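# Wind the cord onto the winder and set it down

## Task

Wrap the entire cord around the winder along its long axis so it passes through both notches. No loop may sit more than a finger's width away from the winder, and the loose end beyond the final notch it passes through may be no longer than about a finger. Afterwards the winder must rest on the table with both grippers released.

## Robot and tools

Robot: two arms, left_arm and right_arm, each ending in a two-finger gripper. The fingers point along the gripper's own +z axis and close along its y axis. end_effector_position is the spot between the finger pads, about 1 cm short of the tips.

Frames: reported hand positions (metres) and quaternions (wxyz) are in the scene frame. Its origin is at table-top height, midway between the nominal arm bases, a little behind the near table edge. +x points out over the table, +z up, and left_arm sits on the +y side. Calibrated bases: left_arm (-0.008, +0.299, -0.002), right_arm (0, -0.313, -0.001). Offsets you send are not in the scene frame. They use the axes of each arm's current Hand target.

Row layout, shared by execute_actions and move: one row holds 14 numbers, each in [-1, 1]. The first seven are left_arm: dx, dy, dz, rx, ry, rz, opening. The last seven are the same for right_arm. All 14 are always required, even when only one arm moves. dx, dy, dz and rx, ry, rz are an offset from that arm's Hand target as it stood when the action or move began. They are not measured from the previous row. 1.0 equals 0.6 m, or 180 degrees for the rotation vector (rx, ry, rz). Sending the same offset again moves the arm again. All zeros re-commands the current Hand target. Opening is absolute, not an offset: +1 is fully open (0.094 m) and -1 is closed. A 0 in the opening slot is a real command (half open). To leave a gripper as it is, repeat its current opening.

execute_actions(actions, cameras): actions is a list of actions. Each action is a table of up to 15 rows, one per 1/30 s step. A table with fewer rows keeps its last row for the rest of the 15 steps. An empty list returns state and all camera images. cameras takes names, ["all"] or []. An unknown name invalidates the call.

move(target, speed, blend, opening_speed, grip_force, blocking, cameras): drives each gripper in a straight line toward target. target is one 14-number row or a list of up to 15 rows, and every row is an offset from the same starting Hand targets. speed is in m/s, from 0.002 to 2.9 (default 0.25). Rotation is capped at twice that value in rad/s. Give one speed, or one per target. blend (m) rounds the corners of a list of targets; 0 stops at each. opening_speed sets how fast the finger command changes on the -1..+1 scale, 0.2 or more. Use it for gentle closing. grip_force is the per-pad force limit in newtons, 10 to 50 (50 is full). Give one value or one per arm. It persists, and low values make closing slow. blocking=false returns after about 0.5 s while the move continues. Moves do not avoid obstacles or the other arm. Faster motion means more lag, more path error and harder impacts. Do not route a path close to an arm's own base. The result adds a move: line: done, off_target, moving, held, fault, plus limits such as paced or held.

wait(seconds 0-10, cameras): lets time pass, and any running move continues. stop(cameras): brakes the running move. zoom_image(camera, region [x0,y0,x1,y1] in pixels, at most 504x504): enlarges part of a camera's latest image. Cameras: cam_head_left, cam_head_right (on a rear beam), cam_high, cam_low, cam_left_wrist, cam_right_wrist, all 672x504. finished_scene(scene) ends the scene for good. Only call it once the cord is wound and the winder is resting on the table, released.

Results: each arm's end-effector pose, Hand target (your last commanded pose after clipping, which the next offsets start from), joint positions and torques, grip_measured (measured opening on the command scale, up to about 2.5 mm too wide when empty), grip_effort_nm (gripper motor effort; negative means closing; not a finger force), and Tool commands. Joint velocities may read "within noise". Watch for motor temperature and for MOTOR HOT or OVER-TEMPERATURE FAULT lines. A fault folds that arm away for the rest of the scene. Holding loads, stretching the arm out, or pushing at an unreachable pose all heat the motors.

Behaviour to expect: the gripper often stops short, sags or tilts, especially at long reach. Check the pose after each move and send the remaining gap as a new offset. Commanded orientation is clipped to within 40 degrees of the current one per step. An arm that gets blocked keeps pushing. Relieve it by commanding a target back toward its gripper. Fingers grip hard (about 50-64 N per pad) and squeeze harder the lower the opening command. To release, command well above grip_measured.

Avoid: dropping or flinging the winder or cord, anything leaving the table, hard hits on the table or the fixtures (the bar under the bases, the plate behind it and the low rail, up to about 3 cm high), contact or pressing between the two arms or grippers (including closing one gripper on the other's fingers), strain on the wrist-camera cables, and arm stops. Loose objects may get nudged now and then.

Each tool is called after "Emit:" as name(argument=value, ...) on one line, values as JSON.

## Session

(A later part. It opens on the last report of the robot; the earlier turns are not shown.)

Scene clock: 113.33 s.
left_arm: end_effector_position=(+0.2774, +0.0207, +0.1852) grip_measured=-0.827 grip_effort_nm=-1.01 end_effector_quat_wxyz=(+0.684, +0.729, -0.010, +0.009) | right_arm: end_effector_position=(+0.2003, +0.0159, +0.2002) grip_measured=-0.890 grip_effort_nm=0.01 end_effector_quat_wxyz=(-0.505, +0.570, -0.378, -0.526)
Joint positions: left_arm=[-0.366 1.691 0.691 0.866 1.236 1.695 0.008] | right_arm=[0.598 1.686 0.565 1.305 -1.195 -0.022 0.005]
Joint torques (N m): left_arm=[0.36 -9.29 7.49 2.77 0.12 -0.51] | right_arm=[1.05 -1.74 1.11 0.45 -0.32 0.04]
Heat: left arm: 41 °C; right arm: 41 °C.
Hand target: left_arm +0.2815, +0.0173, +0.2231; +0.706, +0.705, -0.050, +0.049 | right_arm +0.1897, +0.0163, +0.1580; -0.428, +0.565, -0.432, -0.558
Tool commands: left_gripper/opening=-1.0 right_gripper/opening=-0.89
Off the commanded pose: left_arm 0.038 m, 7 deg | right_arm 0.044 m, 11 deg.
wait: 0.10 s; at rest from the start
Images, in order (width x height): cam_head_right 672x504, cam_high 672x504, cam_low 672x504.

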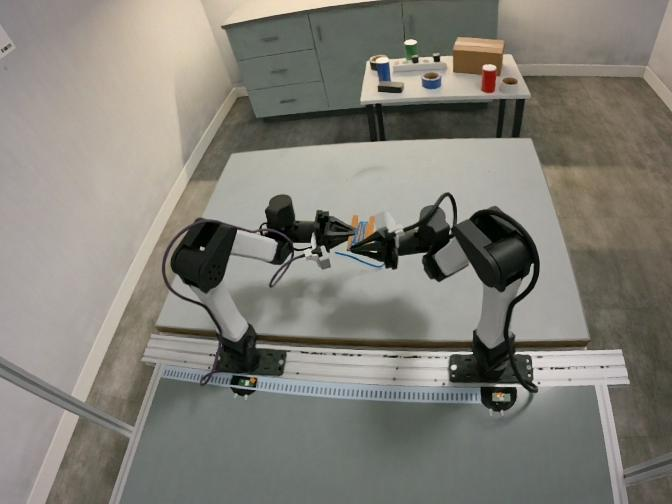

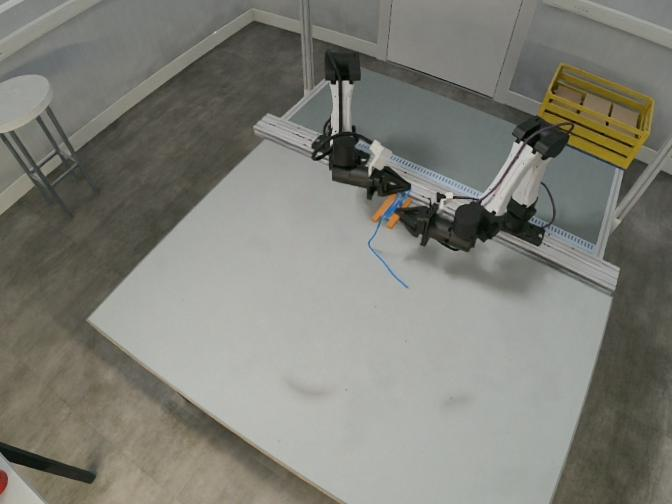

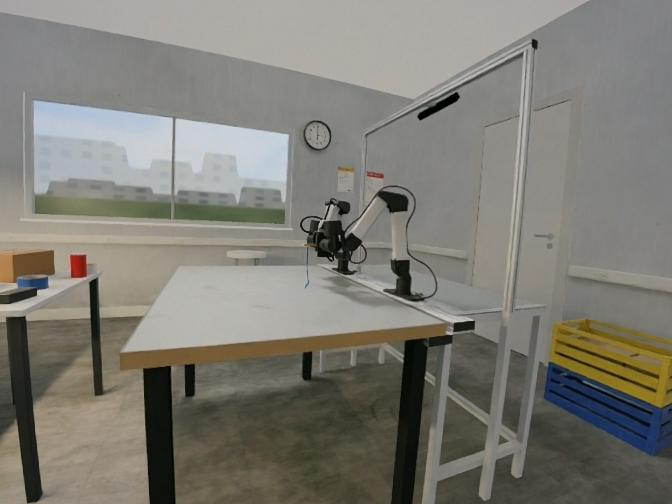

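Emit:
move(target=[[0,0,0,0,0,0,-1,-0.237,-0.0075,-0.006,0,0,0,-0.89],[0,0,0,0,0,0,-1,-0.253,-0.1705,-0.074,0.08,0,0,-0.89],[0,0,0,0,0,0,-1,-0.237,-0.275,-0.102,0.167,0,0,-0.89],[0,0,0,0,0,0,-1,-0.253,-0.228,-0.193,0.12,-0.1,0,-0.89]], blend=[0.01,0.02,0.02,0], speed=0.16, cameras=["cam_left_wrist","cam_right_wrist","cam_head_left","cam_high"])

Emit:
zoom_image(camera="cam_head_left", region=[290, 180, 420, 320])

Emit:
zoom_image(camera="cam_high", region=[340, 150, 450, 320])

Scene clock: 118.60 s.
left_arm: end_effector_position=(+0.2773, +0.0186, +0.2103) grip_measured=-0.827 grip_effort_nm=-1.01 end_effector_quat_wxyz=(+0.702, +0.709, -0.044, +0.039) | right_arm: end_effector_position=(+0.3585, -0.0551, +0.3019) grip_measured=-0.890 grip_effort_nm=0.01 end_effector_quat_wxyz=(+0.563, -0.365, +0.491, +0.556)
Joint positions: left_arm=[-0.369 1.682 0.703 1.008 1.241 1.633 0.008] | right_arm=[0.273 1.78 0.916 1.451 -1.084 0.657 0.005]
Joint torques (N m): left_arm=[0.53 -7.13 6.94 1.57 -0.05 -0.09] | right_arm=[0.1 -6.24 4.78 2.16 0.21 0]
Heat: left arm: 41 °C; right arm: 40 °C.
Hand target: left_arm +0.2815, +0.0173, +0.2231; +0.706, +0.705, -0.050, +0.049 | right_arm +0.3512, -0.0580, +0.3113; +0.587, -0.382, +0.456, +0.549
Off the commanded pose: left_arm 0.013 m, 1 deg | right_arm 0.012 m, 5 deg.
move: off_target (left_arm, right_arm)
camera_calibration:
cam_left_wrist: T_world_to_cam=[[0.0912318, 0.0213879, -0.9956, 0.183236], [0.91657, 0.389064, 0.0923479, -0.241177], [0.389327, -0.920962, 0.0158915, -0.00788874], [0, 0, 0, 1]] pos_world=[0.20741, 0.082649, 0.204827]
cam_right_wrist: T_world_to_cam=[[0.985554, -0.0982379, -0.137962, -0.317315], [-0.154066, -0.181706, -0.971209, 0.376693], [0.070341, 0.978434, -0.194216, 0.178202], [0, 0, 0, 1]] pos_world=[0.358231, -0.137084, 0.35668]
Images, in order (width x height): cam_head_left 672x504, cam_high 672x504, cam_left_wrist 672x504, cam_right_wrist 672x504.

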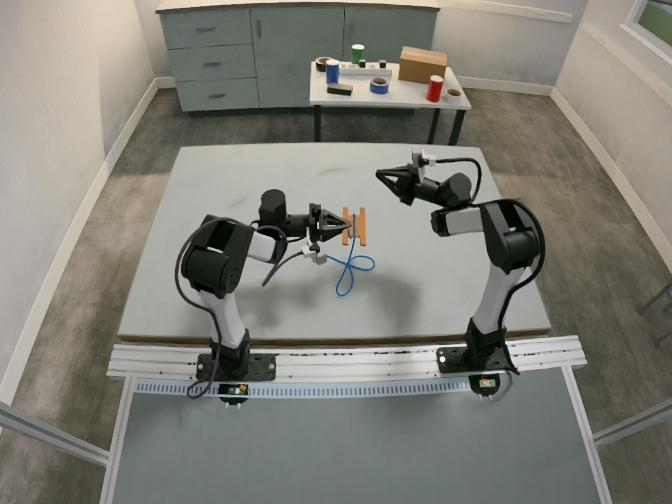

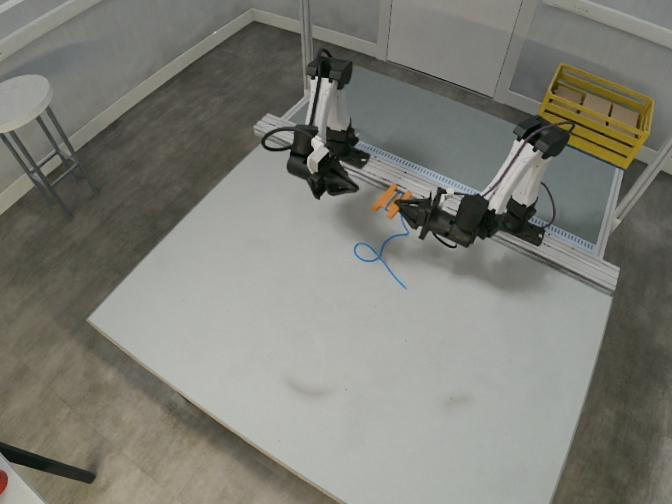

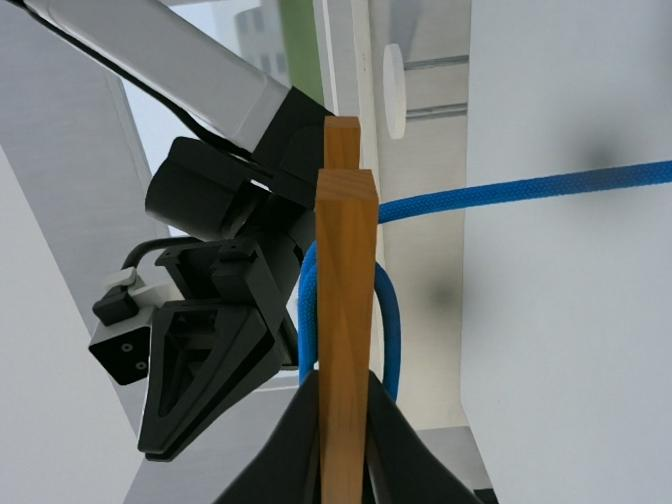

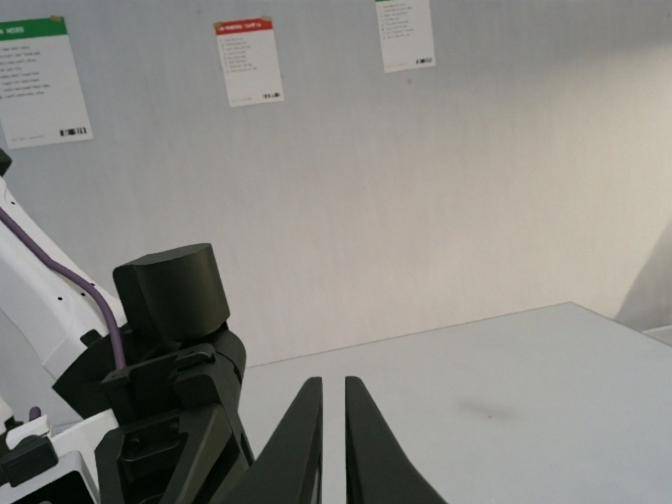

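Scaled by 3.600 from the camera's 672x504 image, which has a finer 960x720 frame.

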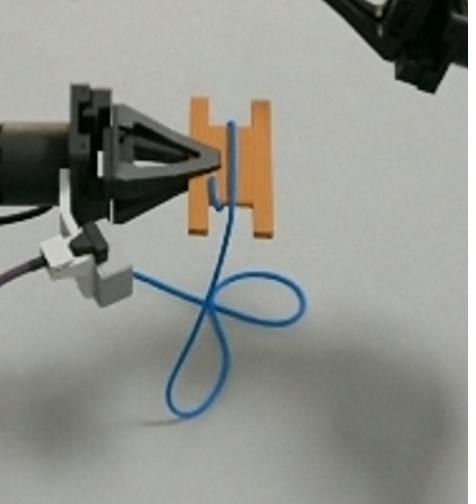

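Scaled by 2.965 from the camera's 672x504 image, which has a finer 960x720 frame.

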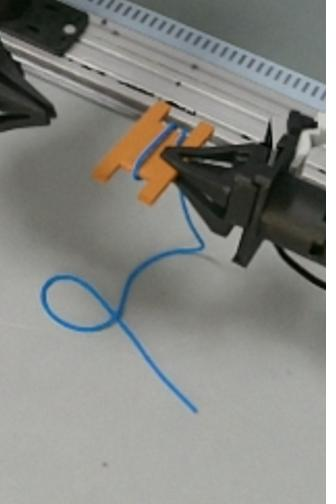

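Emit:
move(target=[[0,0,0,0,0,0,-1,0.133,0.0585,-0.209,0.0454,0.096,-0.0258,-0.7],[0,0,0,0,0,0,-1,0.294,0.2115,-0.138,0.0454,0.096,-0.0258,0.2],[0,0,0,0,0,0,-1,0.341,0.1855,0.0205,0.0454,0.096,-0.0258,0.2],[0,0,0,0,0,0,-1,0.341,0.1855,0.0205,0.0454,0.096,-0.0258,-0.895]], blend=[0.02,0,0,0], opening_speed=1.4, cameras=["cam_right_wrist","cam_left_wrist"])

Scene clock: 124.37 s.
left_arm: end_effector_position=(+0.2773, +0.0186, +0.2103) grip_measured=-0.827 grip_effort_nm=-1.00 end_effector_quat_wxyz=(+0.702, +0.709, -0.044, +0.039) | right_arm: end_effector_position=(+0.2359, +0.0226, +0.1193) grip_measured=-0.893 grip_effort_nm=-0.11 end_effector_quat_wxyz=(+0.548, -0.437, +0.571, +0.428)
Joint positions: left_arm=[-0.369 1.682 0.703 1.008 1.241 1.633 0.008] | right_arm=[0.725 1.835 0.388 1.417 -0.599 -0.019 0.005]
Joint torques (N m): left_arm=[0.53 -7.16 7.01 1.58 -0.05 -0.1] | right_arm=[0.84 -4.81 4.31 2.08 0.1 -0.08]
Heat: left arm: 42 °C; right arm: 42 °C.
Hand target: left_arm +0.2815, +0.0173, +0.2231; +0.706, +0.705, -0.050, +0.049 | right_arm +0.2385, +0.0261, +0.1253; +0.560, -0.435, +0.561, +0.427
Off the commanded pose: left_arm 0.014 m, 1 deg | right_arm 0.007 m, 2 deg.
move: off_target (left_arm); target 2's new opening was sent with right_arm's hand 0.013 m and 6 deg from that target
camera_calibration:
cam_left_wrist: T_world_to_cam=[[0.0912318, 0.0213879, -0.9956, 0.183236], [0.91657, 0.389064, 0.0923479, -0.241177], [0.389327, -0.920962, 0.0158915, -0.00788874], [0, 0, 0, 1]] pos_world=[0.20741, 0.082649, 0.204827]
cam_right_wrist: T_world_to_cam=[[0.971691, -0.235548, -0.0182639, -0.221962], [-0.126454, -0.453236, -0.882375, 0.183551], [0.199564, 0.859706, -0.470192, 0.0806183], [0, 0, 0, 1]] pos_world=[0.222801, -0.0383986, 0.195813]
Images, in order (width x height): cam_left_wrist 672x504, cam_right_wrist 672x504.

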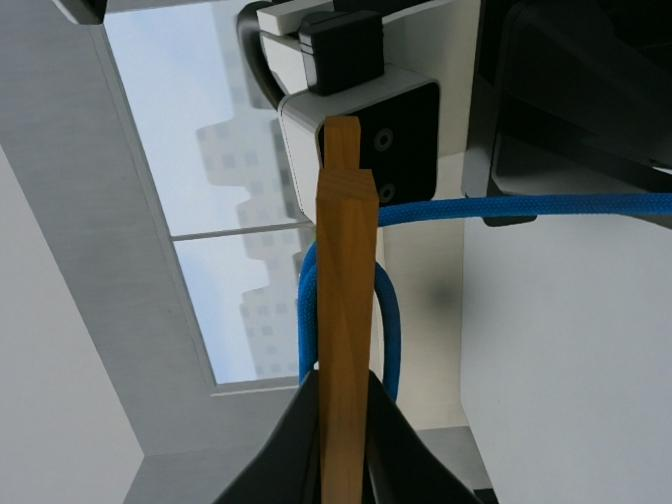

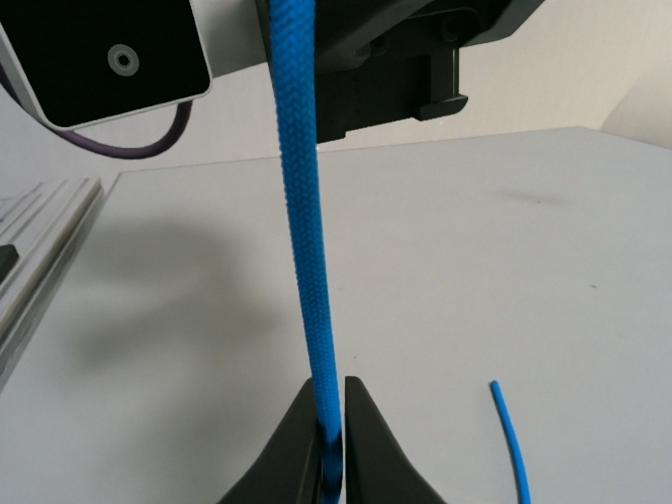

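Emit:
move(target=[[0,0,0,0,0,0,-1,-0.008,-0.0235,0,0,0,0,-0.89],[0,0,0,0,0,0,-1,-0.042,-0.071,0.009,0,0,0,-0.89],[0,0,0,0,0,0,-1,-0.072,-0.212,0.044,0,0,0,-0.89],[0,0,0,0,0,0,-1,-0.18,-0.225,0.047,0,0,0,-0.89],[0,0,0,0,0,0,-1,-0.272,-0.221,0.036,0,-0.07,0,-0.89],[0,0,0,0,0,0,-1,-0.3,-0.2125,-0.0615,0,-0.13,0,-0.89],[0,0,0,0,0,0,-1,-0.3,-0.0815,-0.1,-0.1,-0.13,0,-0.89],[0,0,0,0,0,0,-1,-0.3,0.063,-0.139,-0.16,-0.12,0,-0.89],[0,0,0,0,0,0,-1,-0.262,0.113,-0.0485,-0.167,-0.05,0,-0.89],[0,0,0,0,0,0,-1,-0.175,0.12,-0.045,-0.167,0,0,-0.89],[0,0,0,0,0,0,-1,-0.055,0.074,-0.0365,-0.167,0,0,-0.89]], blend=[0.01,0.015,0.02,0.02,0.015,0.02,0.02,0.02,0.015,0.015,0], speed=0.16, cameras=["cam_left_wrist","cam_right_wrist","cam_head_left"])

Emit:
zoom_image(camera="cam_head_left", region=[290, 180, 420, 320])

Scene clock: 131.60 s.
left_arm: end_effector_position=(+0.2827, +0.0184, +0.2205) grip_measured=-0.827 grip_effort_nm=-1.01 end_effector_quat_wxyz=(+0.706, +0.705, -0.047, +0.050) | right_arm: end_effector_position=(+0.1909, +0.0188, +0.1613) grip_measured=-0.891 grip_effort_nm=0.03 end_effector_quat_wxyz=(-0.428, +0.565, -0.433, -0.557)
Joint positions: left_arm=[-0.365 1.677 0.727 1.011 1.233 1.622 0.008] | right_arm=[0.614 1.723 0.552 1.136 -1.226 -0.052 0.005]
Joint torques (N m): left_arm=[0.18 -6.63 5.16 1.54 0.01 0.03] | right_arm=[-0.28 -5.08 3.21 1.72 -0.11 -0.03]
Heat: left arm: 41 °C; right arm: 42 °C.
Hand target: left_arm +0.2814, +0.0172, +0.2231; +0.706, +0.705, -0.050, +0.049 | right_arm +0.1898, +0.0166, +0.1581; -0.427, +0.565, -0.431, -0.558
Off the commanded pose: left_arm 0.003 m, 0 deg | right_arm 0.004 m, 0 deg.
move: done; blend cut to 0.0075 m at target 1
camera_calibration:
cam_left_wrist: T_world_to_cam=[[0.110573, 0.011251, -0.993804, 0.187134], [0.910298, 0.400201, 0.105812, -0.248467], [0.398912, -0.916358, 0.0340094, -0.0171009], [0, 0, 0, 1]] pos_world=[0.212309, 0.0816607, 0.212847]
cam_right_wrist: T_world_to_cam=[[0.961308, 0.275438, -0.00455834, -0.188349], [0.12078, -0.436292, -0.891662, 0.167137], [-0.247586, 0.856611, -0.452678, 0.195105], [0, 0, 0, 1]] pos_world=[0.20918, -0.04233, 0.236491]
Images, in order (width x height): cam_head_left 672x504, cam_left_wrist 672x504, cam_right_wrist 672x504.

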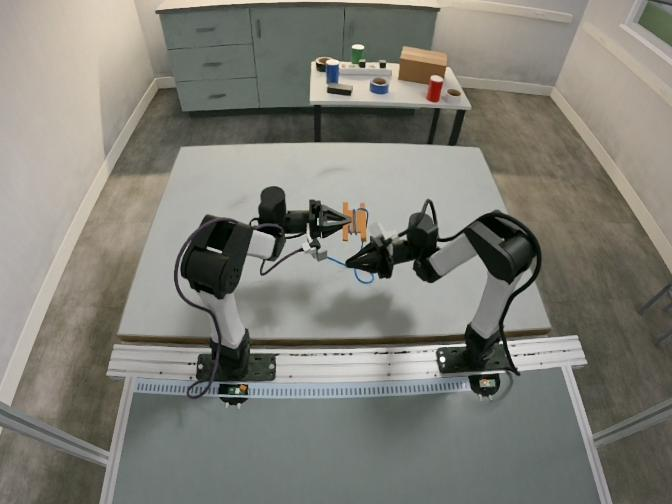

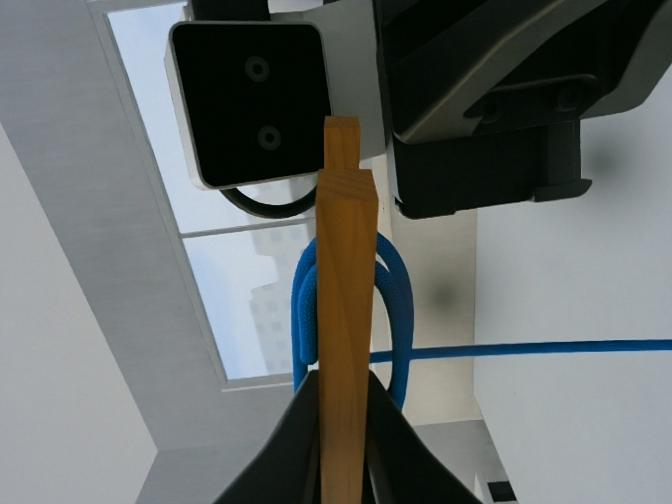

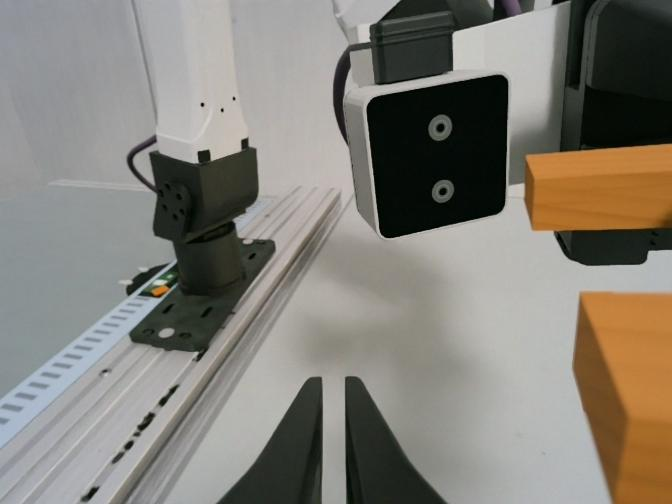

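Scaled by 3.600 from the camera's 672x504 image, which has a finer 960x720 frame.

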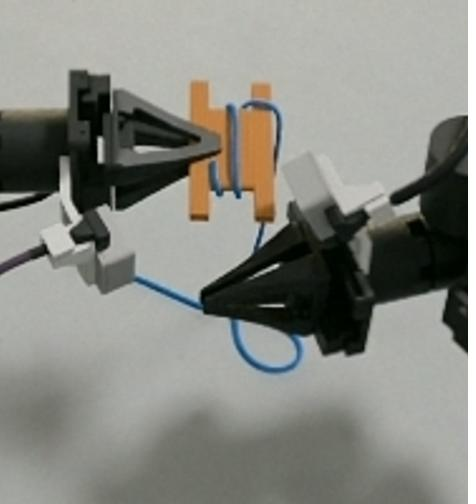

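Emit:
move(target=[[0,0,0,0,0,0,-1,0,0,-0.22,0,0,0,-0.86],[0,0,0,0,0,0,-1,0.012,-0.1305,-0.229,0.167,0,0,0.1],[0,0,0,0,0,0,-1,0.012,-0.2057,-0.1,0.167,0,0,0.1],[0,0,0,0,0,0,-1,0.012,-0.2057,-0.1,0.167,0,0,-0.895]], blend=[0.02,0,0,0], opening_speed=1.4, cameras=["cam_right_wrist","cam_left_wrist"])

Scene clock: 137.50 s.
left_arm: end_effector_position=(+0.2827, +0.0184, +0.2205) grip_measured=-0.827 grip_effort_nm=-1.01 end_effector_quat_wxyz=(+0.706, +0.705, -0.047, +0.050) | right_arm: end_effector_position=(+0.3197, -0.0116, +0.1512) grip_measured=-0.893 grip_effort_nm=-0.11 end_effector_quat_wxyz=(+0.558, -0.438, +0.560, +0.428)
Joint positions: left_arm=[-0.365 1.677 0.727 1.011 1.233 1.622 0.008] | right_arm=[0.455 1.835 0.619 1.215 -0.871 -0.024 0.005]
Joint torques (N m): left_arm=[0.2 -6.57 5.23 1.53 0.02 0.02] | right_arm=[0.73 -5.71 5.39 1.64 0.11 0]
Heat: left arm: 41 °C; right arm: 42 °C.
Hand target: left_arm +0.2814, +0.0172, +0.2231; +0.706, +0.705, -0.050, +0.049 | right_arm +0.3246, -0.0089, +0.1520; +0.560, -0.435, +0.561, +0.427
Off the commanded pose: left_arm 0.003 m, 0 deg | right_arm 0.006 m, 0 deg.
move: done
camera_calibration:
cam_left_wrist: T_world_to_cam=[[0.110573, 0.011251, -0.993804, 0.187134], [0.910298, 0.400201, 0.105812, -0.248467], [0.398912, -0.916358, 0.0340094, -0.0171009], [0, 0, 0, 1]] pos_world=[0.212309, 0.0816607, 0.212847]
cam_right_wrist: T_world_to_cam=[[0.972503, -0.232861, 0.00356625, -0.314526], [-0.10163, -0.43812, -0.893153, 0.20065], [0.209543, 0.868232, -0.449739, 0.101969], [0, 0, 0, 1]] pos_world=[0.304902, -0.073865, 0.226193]
Images, in order (width x height): cam_left_wrist 672x504, cam_right_wrist 672x504.

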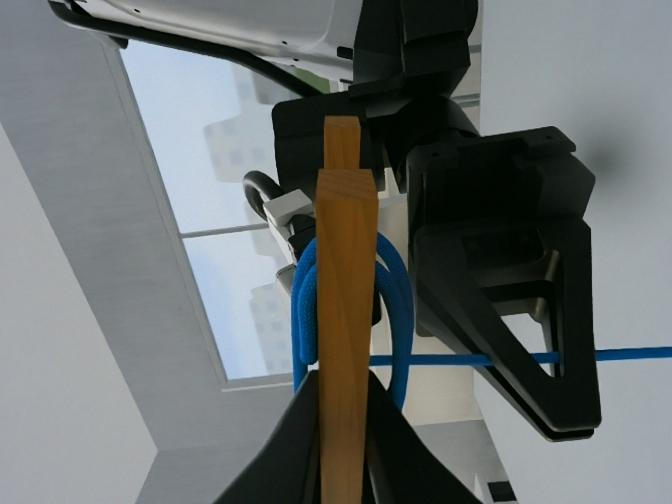

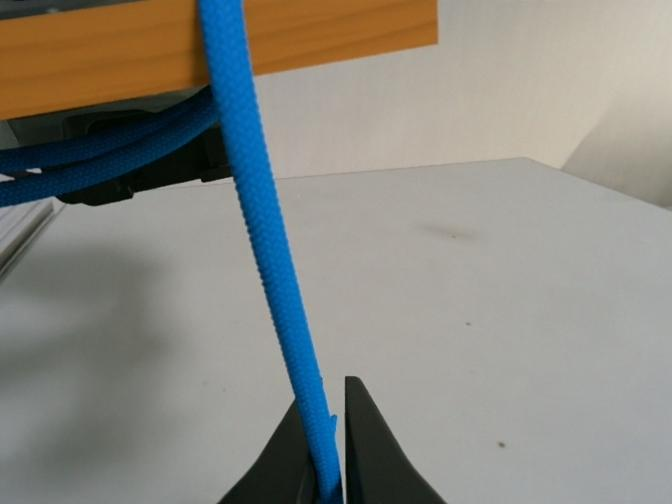

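Emit:
move(target=[[0,0,0,0,0,0,-1,-0.048,-0.079,-0.0145,0,0,0,-0.895],[0,0,0,0,0,0,-1,-0.232,-0.072,0.056,0,0,0,-0.895],[0,0,0,0,0,0,-1,-0.257,-0.049,-0.005,0,-0.13,0,-0.895],[0,0,0,0,0,0,-1,-0.257,0.082,-0.044,-0.1,-0.13,0,-0.895],[0,0,0,0,0,0,-1,-0.257,0.203,-0.076,-0.16,-0.12,0,-0.895],[0,0,0,0,0,0,-1,-0.223,0.239,-0.027,-0.167,-0.05,0,-0.895],[0,0,0,0,0,0,-1,-0.132,0.258,-0.0325,-0.167,0,0,-0.895],[0,0,0,0,0,0,-1,-0.012,0.225,-0.027,-0.167,0,0,-0.895]], blend=[0.02,0.01,0.02,0.02,0.02,0.015,0.015,0], speed=0.15, cameras=["cam_left_wrist","cam_right_wrist","cam_head_left"])

Emit:
zoom_image(camera="cam_head_left", region=[290, 180, 420, 320])

Scene clock: 144.73 s.
left_arm: end_effector_position=(+0.2699, +0.0198, +0.1882) grip_measured=-0.827 grip_effort_nm=-1.00 end_effector_quat_wxyz=(+0.687, +0.726, -0.028, +0.000) | right_arm: end_effector_position=(+0.2041, +0.0100, +0.2009) grip_measured=-0.894 grip_effort_nm=-0.06 end_effector_quat_wxyz=(-0.508, +0.567, -0.383, -0.524)
Joint positions: left_arm=[-0.37 1.687 0.689 0.878 1.271 1.696 0.008] | right_arm=[0.576 1.676 0.557 1.307 -1.204 -0.016 0.005]
Joint torques (N m): left_arm=[0.7 -8.98 7.64 2.64 -0.21 -0.56] | right_arm=[1.28 -1.95 0.81 0.51 -0.44 -0.04]
Heat: left arm: 41 °C; right arm: 42 °C.
Hand target: left_arm +0.2815, +0.0173, +0.2230; +0.706, +0.705, -0.050, +0.049 | right_arm +0.1899, +0.0100, +0.1582; -0.427, +0.565, -0.431, -0.558
Off the commanded pose: left_arm 0.037 m, 7 deg | right_arm 0.045 m, 11 deg.
move: off_target (left_arm, right_arm)
camera_calibration:
cam_left_wrist: T_world_to_cam=[[0.0152746, 0.0666801, -0.997657, 0.181779], [0.932451, 0.359263, 0.0382881, -0.226406], [0.360974, -0.930851, -0.0566883, 0.0180386], [0, 0, 0, 1]] pos_world=[0.201824, 0.0860094, 0.191044]
cam_right_wrist: T_world_to_cam=[[0.963544, 0.207999, 0.168285, -0.232781], [0.232883, -0.342363, -0.910249, 0.177018], [-0.131717, 0.916255, -0.378321, 0.184632], [0, 0, 0, 1]] pos_world=[0.207389, -0.0601478, 0.270154]
Images, in order (width x height): cam_head_left 672x504, cam_left_wrist 672x504, cam_right_wrist 672x504.

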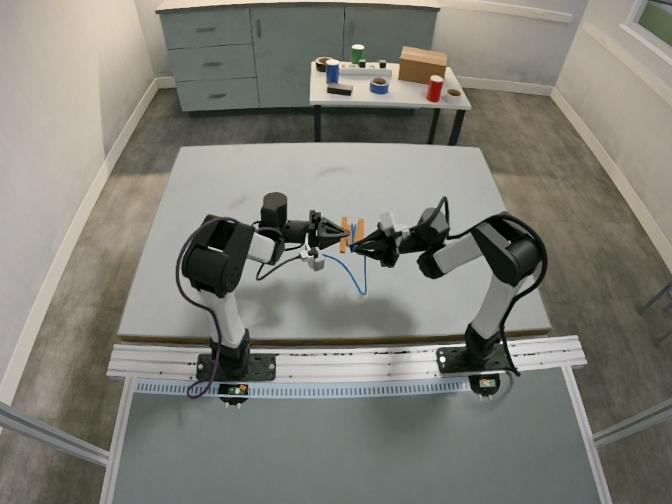

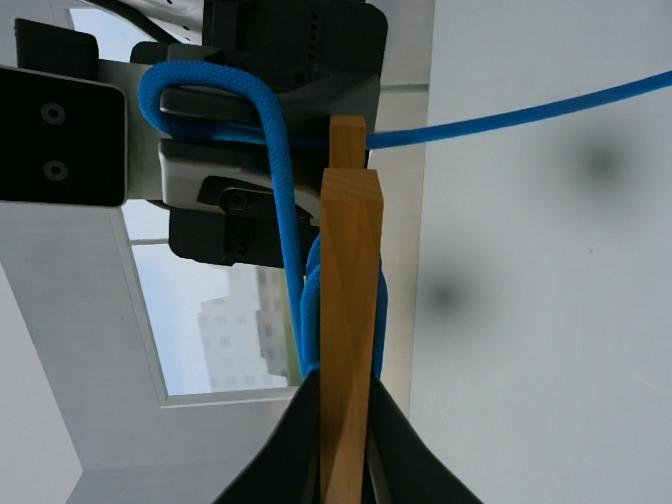

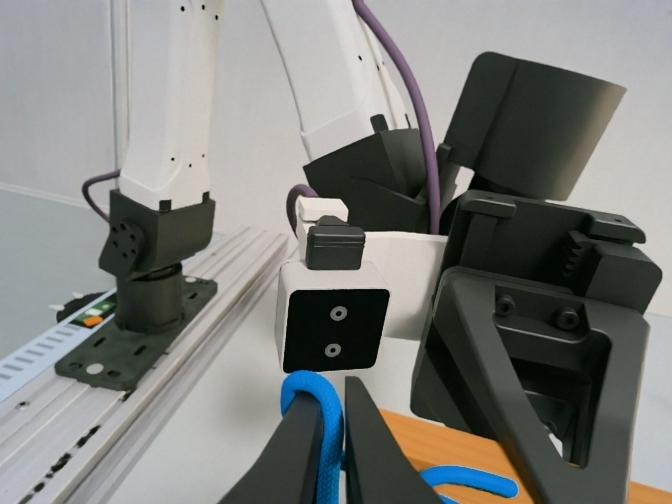

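Scaled by 3.600 from the camera's 672x504 image, which has a finer 960x720 frame.

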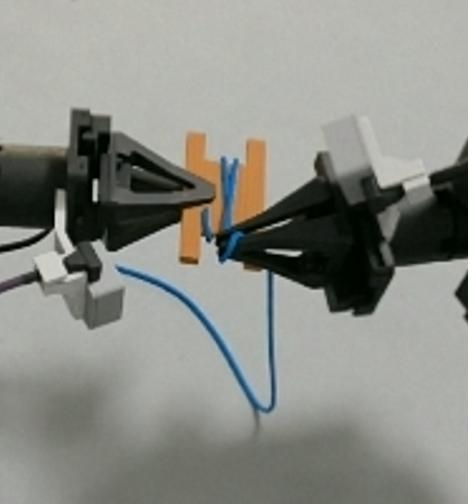

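Emit:
move(target=[[0,0,0,0,0,0,-1,-0.085,0.0,0,0,0,0,-0.7],[0,0,0,0,0,0,-1,-0.1,0,-0.2,0,0,0,-0.7]], speed=0.15, cameras=["cam_left_wrist","cam_right_wrist","cam_head_left","cam_high"])

Emit:
zoom_image(camera="cam_head_left", region=[290, 180, 420, 320])

Emit:
zoom_image(camera="cam_high", region=[340, 150, 450, 320])

Scene clock: 147.57 s.
left_arm: end_effector_position=(+0.2765, +0.0187, +0.2013) grip_measured=-0.827 grip_effort_nm=-1.00 end_effector_quat_wxyz=(+0.697, +0.716, -0.029, +0.023) | right_arm: end_effector_position=(+0.2246, -0.1023, +0.2188) grip_measured=-0.701 grip_effort_nm=0.06 end_effector_quat_wxyz=(-0.465, +0.536, -0.464, -0.531)
Joint positions: left_arm=[-0.37 1.687 0.697 0.963 1.242 1.64 0.008] | right_arm=[0.156 1.388 0.509 0.909 -1.561 0.008 0.014]
Joint torques (N m): left_arm=[0.59 -7.84 7.24 2.02 -0.02 -0.15] | right_arm=[-0.25 -5.27 4.23 1.24 -0.07 -0.01]
Heat: left arm: 41 °C; right arm: 41 °C.
Hand target: left_arm +0.2815, +0.0173, +0.2231; +0.706, +0.705, -0.050, +0.049 | right_arm +0.2212, -0.1051, +0.2197; -0.427, +0.566, -0.431, -0.558
Off the commanded pose: left_arm 0.022 m, 4 deg | right_arm 0.005 m, 7 deg.
joint sent to its limit (right arm) — joint 5 (wrist yaw), lower limit. The joint targets are off in orientation, not in position.
move: off_target (left_arm, right_arm)
camera_calibration:
cam_left_wrist: T_world_to_cam=[[0.0467534, 0.0392692, -0.998134, 0.186703], [0.920258, 0.38694, 0.0583288, -0.233824], [0.388509, -0.921268, -0.018047, -0.000224065], [0, 0, 0, 1]] pos_world=[0.206536, 0.0829377, 0.199989]
cam_right_wrist: T_world_to_cam=[[0.987921, 0.154957, -0.0011245, -0.206091], [0.0677654, -0.43854, -0.896153, 0.174304], [-0.139358, 0.885252, -0.443743, 0.309873], [0, 0, 0, 1]] pos_world=[0.234973, -0.165941, 0.293475]
Images, in order (width x height): cam_head_left 672x504, cam_high 672x504, cam_left_wrist 672x504, cam_right_wrist 672x504.

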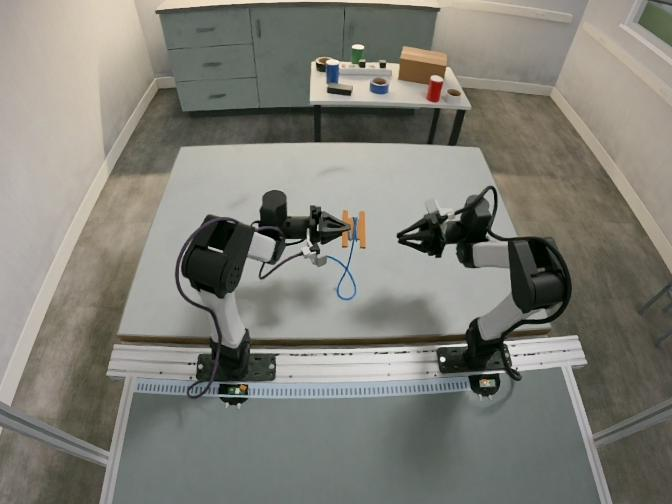

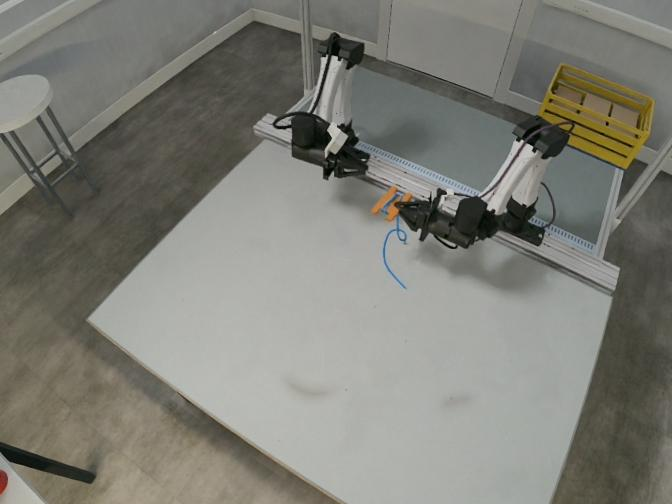

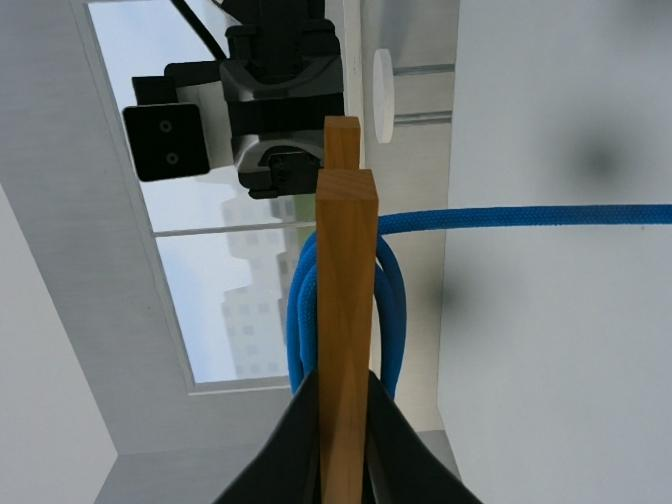

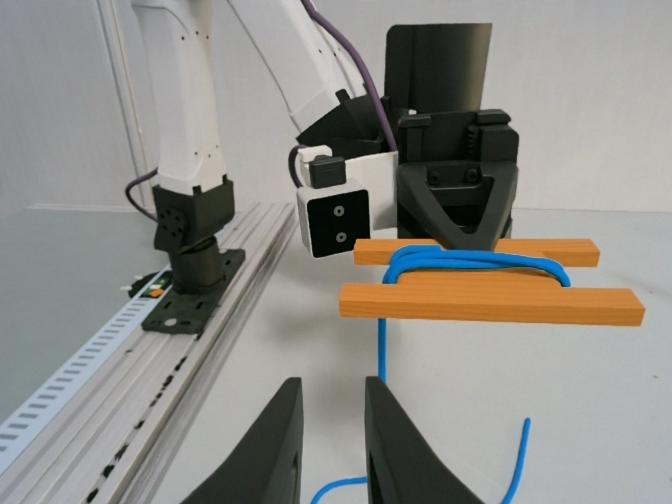

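Scaled by 3.600 from the camera's 672x504 image, which has a finer 960x720 frame.

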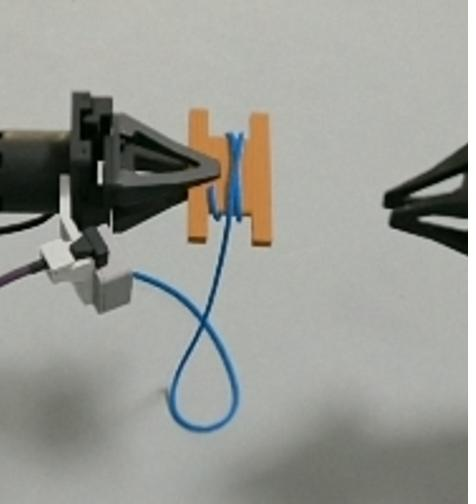

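Scaled by 2.965 from the camera's 672x504 image, which has a finer 960x720 frame.

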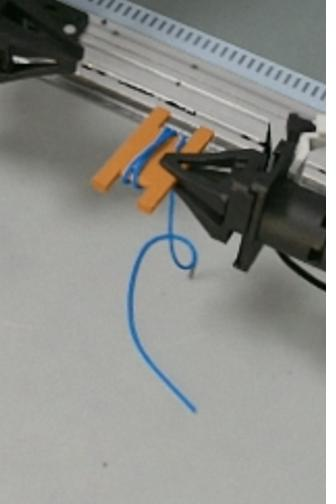

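Emit:
move(target=[[0,0,0,0,0,0,-1,0.158,0,0.04,0.167,0,0,0.2],[0,0,0,0,0,0,-1,0.158,-0.0837,0.206,0.167,0,0,0.2],[0,0,0,0,0,0,-1,0.158,-0.0837,0.206,0.167,0,0,-0.895]], opening_speed=1.4, cameras=["cam_right_wrist","cam_left_wrist"])

Scene clock: 152.43 s.
left_arm: end_effector_position=(+0.2765, +0.0187, +0.2013) grip_measured=-0.827 grip_effort_nm=-1.00 end_effector_quat_wxyz=(+0.697, +0.716, -0.029, +0.023) | right_arm: end_effector_position=(+0.2350, +0.0229, +0.1194) grip_measured=-0.893 grip_effort_nm=-0.11 end_effector_quat_wxyz=(+0.552, -0.439, +0.566, +0.426)
Joint positions: left_arm=[-0.37 1.687 0.697 0.963 1.242 1.64 0.008] | right_arm=[0.728 1.845 0.386 1.439 -0.596 -0.026 0.005]
Joint torques (N m): left_arm=[0.59 -7.77 7.24 2.03 -0.02 -0.14] | right_arm=[0.9 -4.86 4.26 1.96 0.08 0.03]
Heat: left arm: 41 °C; right arm: 42 °C.
Hand target: left_arm +0.2815, +0.0173, +0.2231; +0.706, +0.705, -0.050, +0.049 | right_arm +0.2377, +0.0264, +0.1236; +0.560, -0.435, +0.561, +0.427
Off the commanded pose: left_arm 0.022 m, 4 deg | right_arm 0.006 m, 1 deg.
move: off_target (left_arm)
camera_calibration:
cam_left_wrist: T_world_to_cam=[[0.0467534, 0.0392692, -0.998134, 0.186703], [0.920258, 0.38694, 0.0583288, -0.233824], [0.388509, -0.921268, -0.018047, -0.000224065], [0, 0, 0, 1]] pos_world=[0.206536, 0.0829377, 0.199989]
cam_right_wrist: T_world_to_cam=[[0.971993, -0.234936, -0.00588738, -0.222611], [-0.114109, -0.449903, -0.885758, 0.181064], [0.205447, 0.861622, -0.464111, 0.0783118], [0, 0, 0, 1]] pos_world=[0.220949, -0.0383134, 0.195413]
Images, in order (width x height): cam_left_wrist 672x504, cam_right_wrist 672x504.

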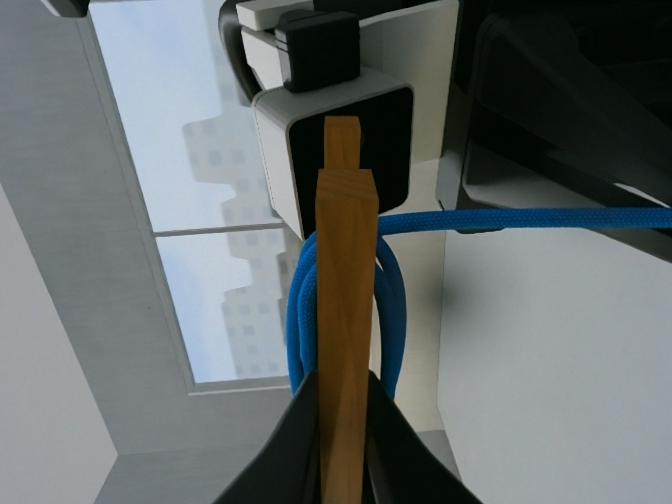

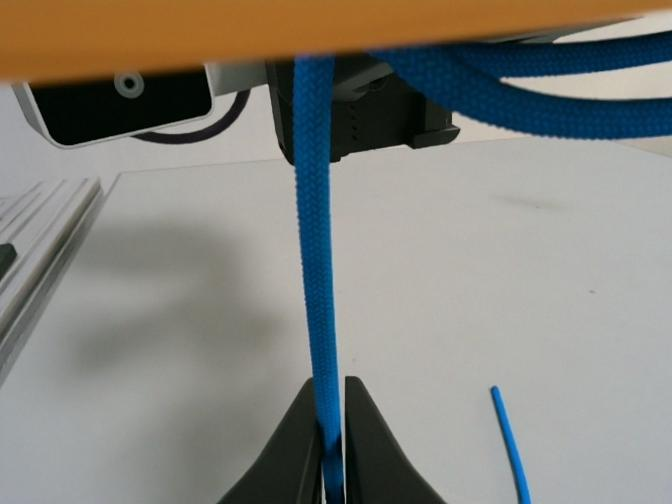

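Emit:
move(target=[[0,0,0,0,0,0,-1,-0.008,-0.0235,0,0,0,0,-0.895],[0,0,0,0,0,0,-1,-0.042,-0.071,0.009,0,0,0,-0.895],[0,0,0,0,0,0,-1,-0.072,-0.212,0.044,0,0,0,-0.895],[0,0,0,0,0,0,-1,-0.18,-0.225,0.047,0,0,0,-0.895],[0,0,0,0,0,0,-1,-0.272,-0.221,0.036,0,-0.07,0,-0.895],[0,0,0,0,0,0,-1,-0.3,-0.207,-0.04,0,-0.13,0,-0.895],[0,0,0,0,0,0,-1,-0.3,-0.0735,-0.071,-0.1,-0.13,0,-0.895],[0,0,0,0,0,0,-1,-0.3,0.055,-0.109,-0.16,-0.12,0,-0.895],[0,0,0,0,0,0,-1,-0.267,0.104,-0.043,-0.167,-0.05,0,-0.895],[0,0,0,0,0,0,-1,-0.175,0.12,-0.045,-0.167,0,0,-0.895],[0,0,0,0,0,0,-1,-0.055,0.09,-0.041,-0.167,0,0,-0.895]], blend=[0.01,0.015,0.02,0.02,0.015,0.02,0.02,0.02,0.015,0.015,0], speed=0.16, cameras=["cam_left_wrist","cam_right_wrist","cam_head_left","cam_high"])

Emit:
zoom_image(camera="cam_head_left", region=[290, 180, 420, 320])

Emit:
zoom_image(camera="cam_high", region=[340, 150, 450, 320])

Scene clock: 159.33 s.
left_arm: end_effector_position=(+0.2723, +0.0218, +0.1879) grip_measured=-0.827 grip_effort_nm=-1.00 end_effector_quat_wxyz=(+0.687, +0.726, -0.028, +0.007) | right_arm: end_effector_position=(+0.1958, +0.0151, +0.2004) grip_measured=-0.894 grip_effort_nm=-0.06 end_effector_quat_wxyz=(-0.513, +0.561, -0.385, -0.523)
Joint positions: left_arm=[-0.363 1.688 0.689 0.879 1.268 1.705 0.008] | right_arm=[0.611 1.666 0.53 1.327 -1.156 -0.015 0.005]
Joint torques (N m): left_arm=[0.14 -9.17 7.71 2.61 -0.18 -0.66] | right_arm=[1.88 -1.44 1.1 0.52 -0.44 -0.03]
Heat: left arm: 41 °C; right arm: 43 °C.
Hand target: left_arm +0.2815, +0.0173, +0.2231; +0.706, +0.705, -0.050, +0.049 | right_arm +0.1789, +0.0167, +0.1562; -0.427, +0.565, -0.431, -0.558
Off the commanded pose: left_arm 0.037 m, 6 deg | right_arm 0.047 m, 12 deg.
move: off_target (left_arm, right_arm); blend cut to 0.0075 m at target 1
camera_calibration:
cam_left_wrist: T_world_to_cam=[[0.0240491, 0.0666081, -0.997489, 0.178859], [0.928771, 0.36767, 0.0469438, -0.230149], [0.369874, -0.927568, -0.0530215, 0.0157486], [0, 0, 0, 1]] pos_world=[0.203629, 0.0873134, 0.190049]
cam_right_wrist: T_world_to_cam=[[0.966428, 0.195128, 0.167156, -0.225994], [0.226122, -0.337005, -0.913946, 0.182178], [-0.122004, 0.921061, -0.369814, 0.175106], [0, 0, 0, 1]] pos_world=[0.198577, -0.055791, 0.269033]
Images, in order (width x height): cam_head_left 672x504, cam_high 672x504, cam_left_wrist 672x504, cam_right_wrist 672x504.

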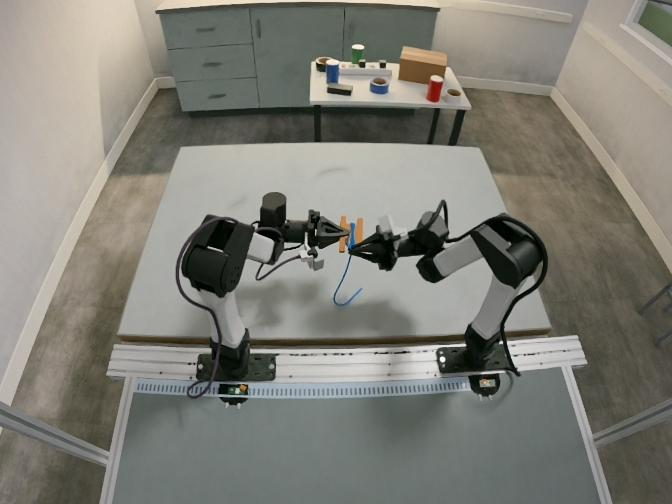

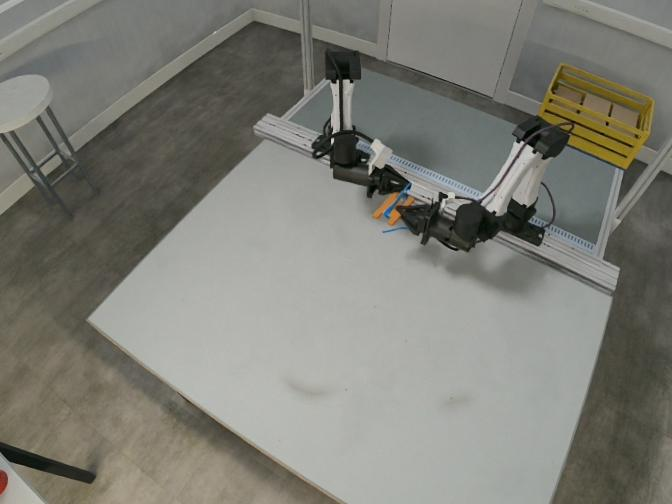

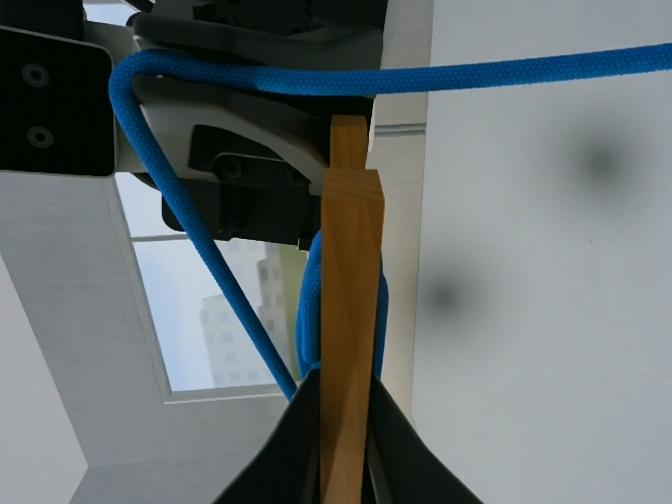

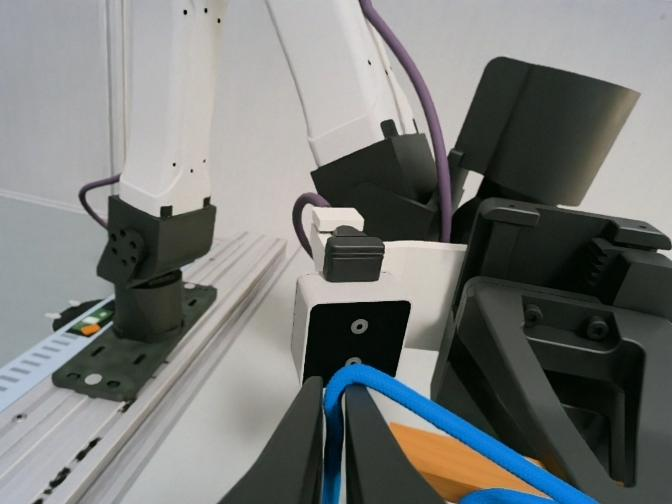

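Scaled by 3.600 from the camera's 672x504 image, which has a finer 960x720 frame.

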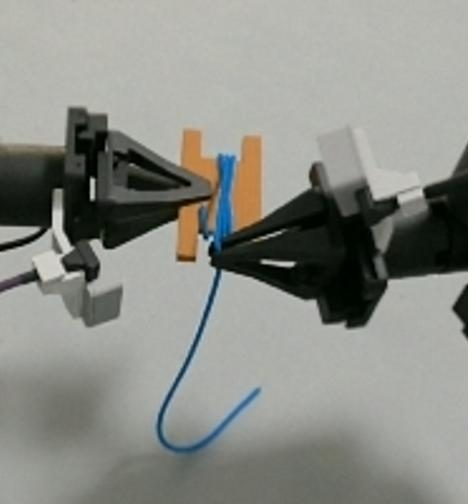

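Scaled by 2.965 from the camera's 672x504 image, which has a finer 960x720 frame.

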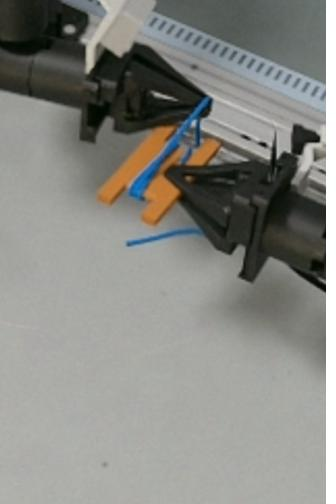

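Emit:
move(target=[[0,0,0,0,0,0,-1,-0.131,0.024,-0.0015,0,0,0,-0.895],[0,0,0,0,0,0,-1,-0.073,0.0485,0.005,0,0,0,-0.895],[0,0,0,0,0,0,-1,0.019,0.0235,0.002,0,0,0,-0.895],[0,0,0,0,0,0,-1,0.035,-0.067,-0.0155,0.08,0,0,-0.895],[0,0,0,0,0,0,-1,0.027,-0.196,-0.047,0.167,0,0,-0.895],[0,0,0,0,0,0,-1,-0.02,-0.308,-0.08,0.167,0,0,-0.895],[0,0,0,0,0,0,-1,-0.128,-0.318,-0.083,0.167,0,0,-0.895],[0,0,0,0,0,0,-1,-0.22,-0.31,-0.0877,0.167,0,0,-0.895]], blend=[0.01,0.01,0.015,0.02,0.02,0.02,0.015,0], speed=0.15, cameras=["cam_left_wrist","cam_right_wrist","cam_head_left"])

Emit:
zoom_image(camera="cam_head_left", region=[290, 180, 420, 320])

Scene clock: 165.03 s.
left_arm: end_effector_position=(+0.2811, +0.0204, +0.2034) grip_measured=-0.827 grip_effort_nm=-1.01 end_effector_quat_wxyz=(+0.697, +0.716, -0.024, +0.033) | right_arm: end_effector_position=(+0.3719, +0.0187, +0.2719) grip_measured=-0.894 grip_effort_nm=-0.06 end_effector_quat_wxyz=(+0.544, -0.428, +0.577, +0.433)
Joint positions: left_arm=[-0.364 1.682 0.7 0.96 1.225 1.644 0.008] | right_arm=[0.471 1.689 1.092 0.562 -0.846 -0.006 0.005]
Joint torques (N m): left_arm=[0.14 -7.39 7.13 2.03 0.15 -0.13] | right_arm=[-0.21 -9.05 7.57 1.74 -0.08 -0.19]
Heat: left arm: 42 °C; right arm: 41 °C.
Hand target: left_arm +0.2814, +0.0173, +0.2231; +0.706, +0.705, -0.050, +0.049 | right_arm +0.3716, +0.0162, +0.2893; +0.559, -0.435, +0.561, +0.427
Off the commanded pose: left_arm 0.020 m, 4 deg | right_arm 0.017 m, 3 deg.
move: off_target (left_arm, right_arm)
camera_calibration:
cam_left_wrist: T_world_to_cam=[[0.0534643, 0.0389366, -0.99781, 0.186609], [0.910952, 0.407406, 0.064708, -0.237909], [0.409033, -0.912417, -0.0136877, -0.00735525], [0, 0, 0, 1]] pos_world=[0.209755, 0.0829485, 0.201494]
cam_right_wrist: T_world_to_cam=[[0.969437, -0.241923, -0.0408099, -0.345166], [-0.148559, -0.446457, -0.882387, 0.341783], [0.195249, 0.861481, -0.468752, 0.12968], [0, 0, 0, 1]] pos_world=[0.360072, -0.0426288, 0.348286]
Images, in order (width x height): cam_head_left 672x504, cam_left_wrist 672x504, cam_right_wrist 672x504.

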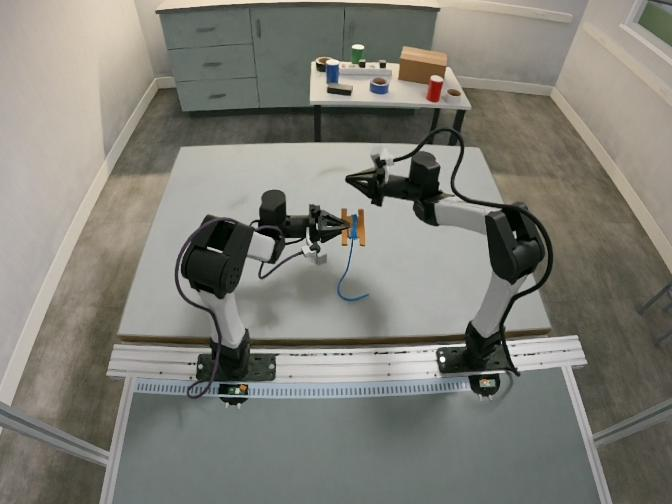

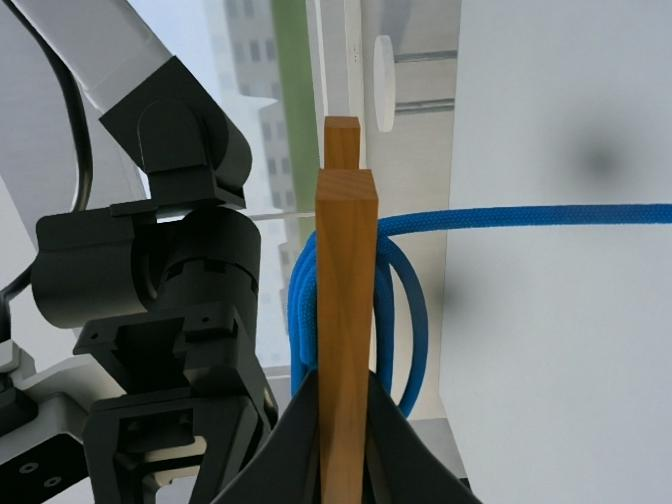

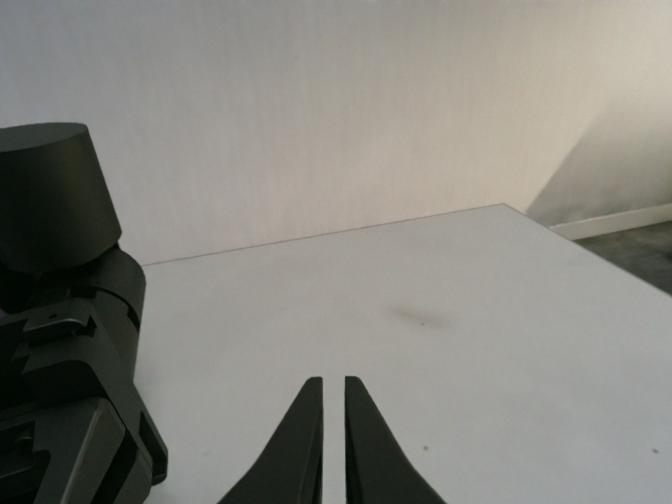

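Scaled by 3.600 from the camera's 672x504 image, which has a finer 960x720 frame.

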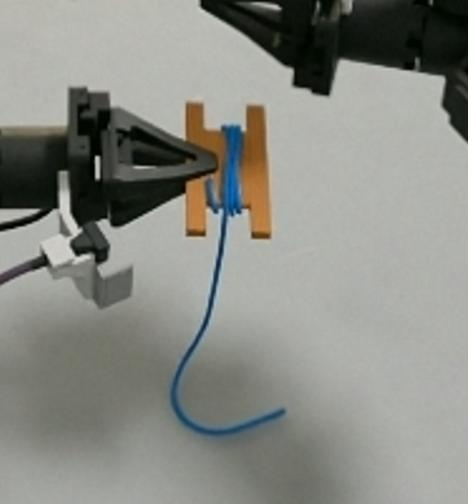

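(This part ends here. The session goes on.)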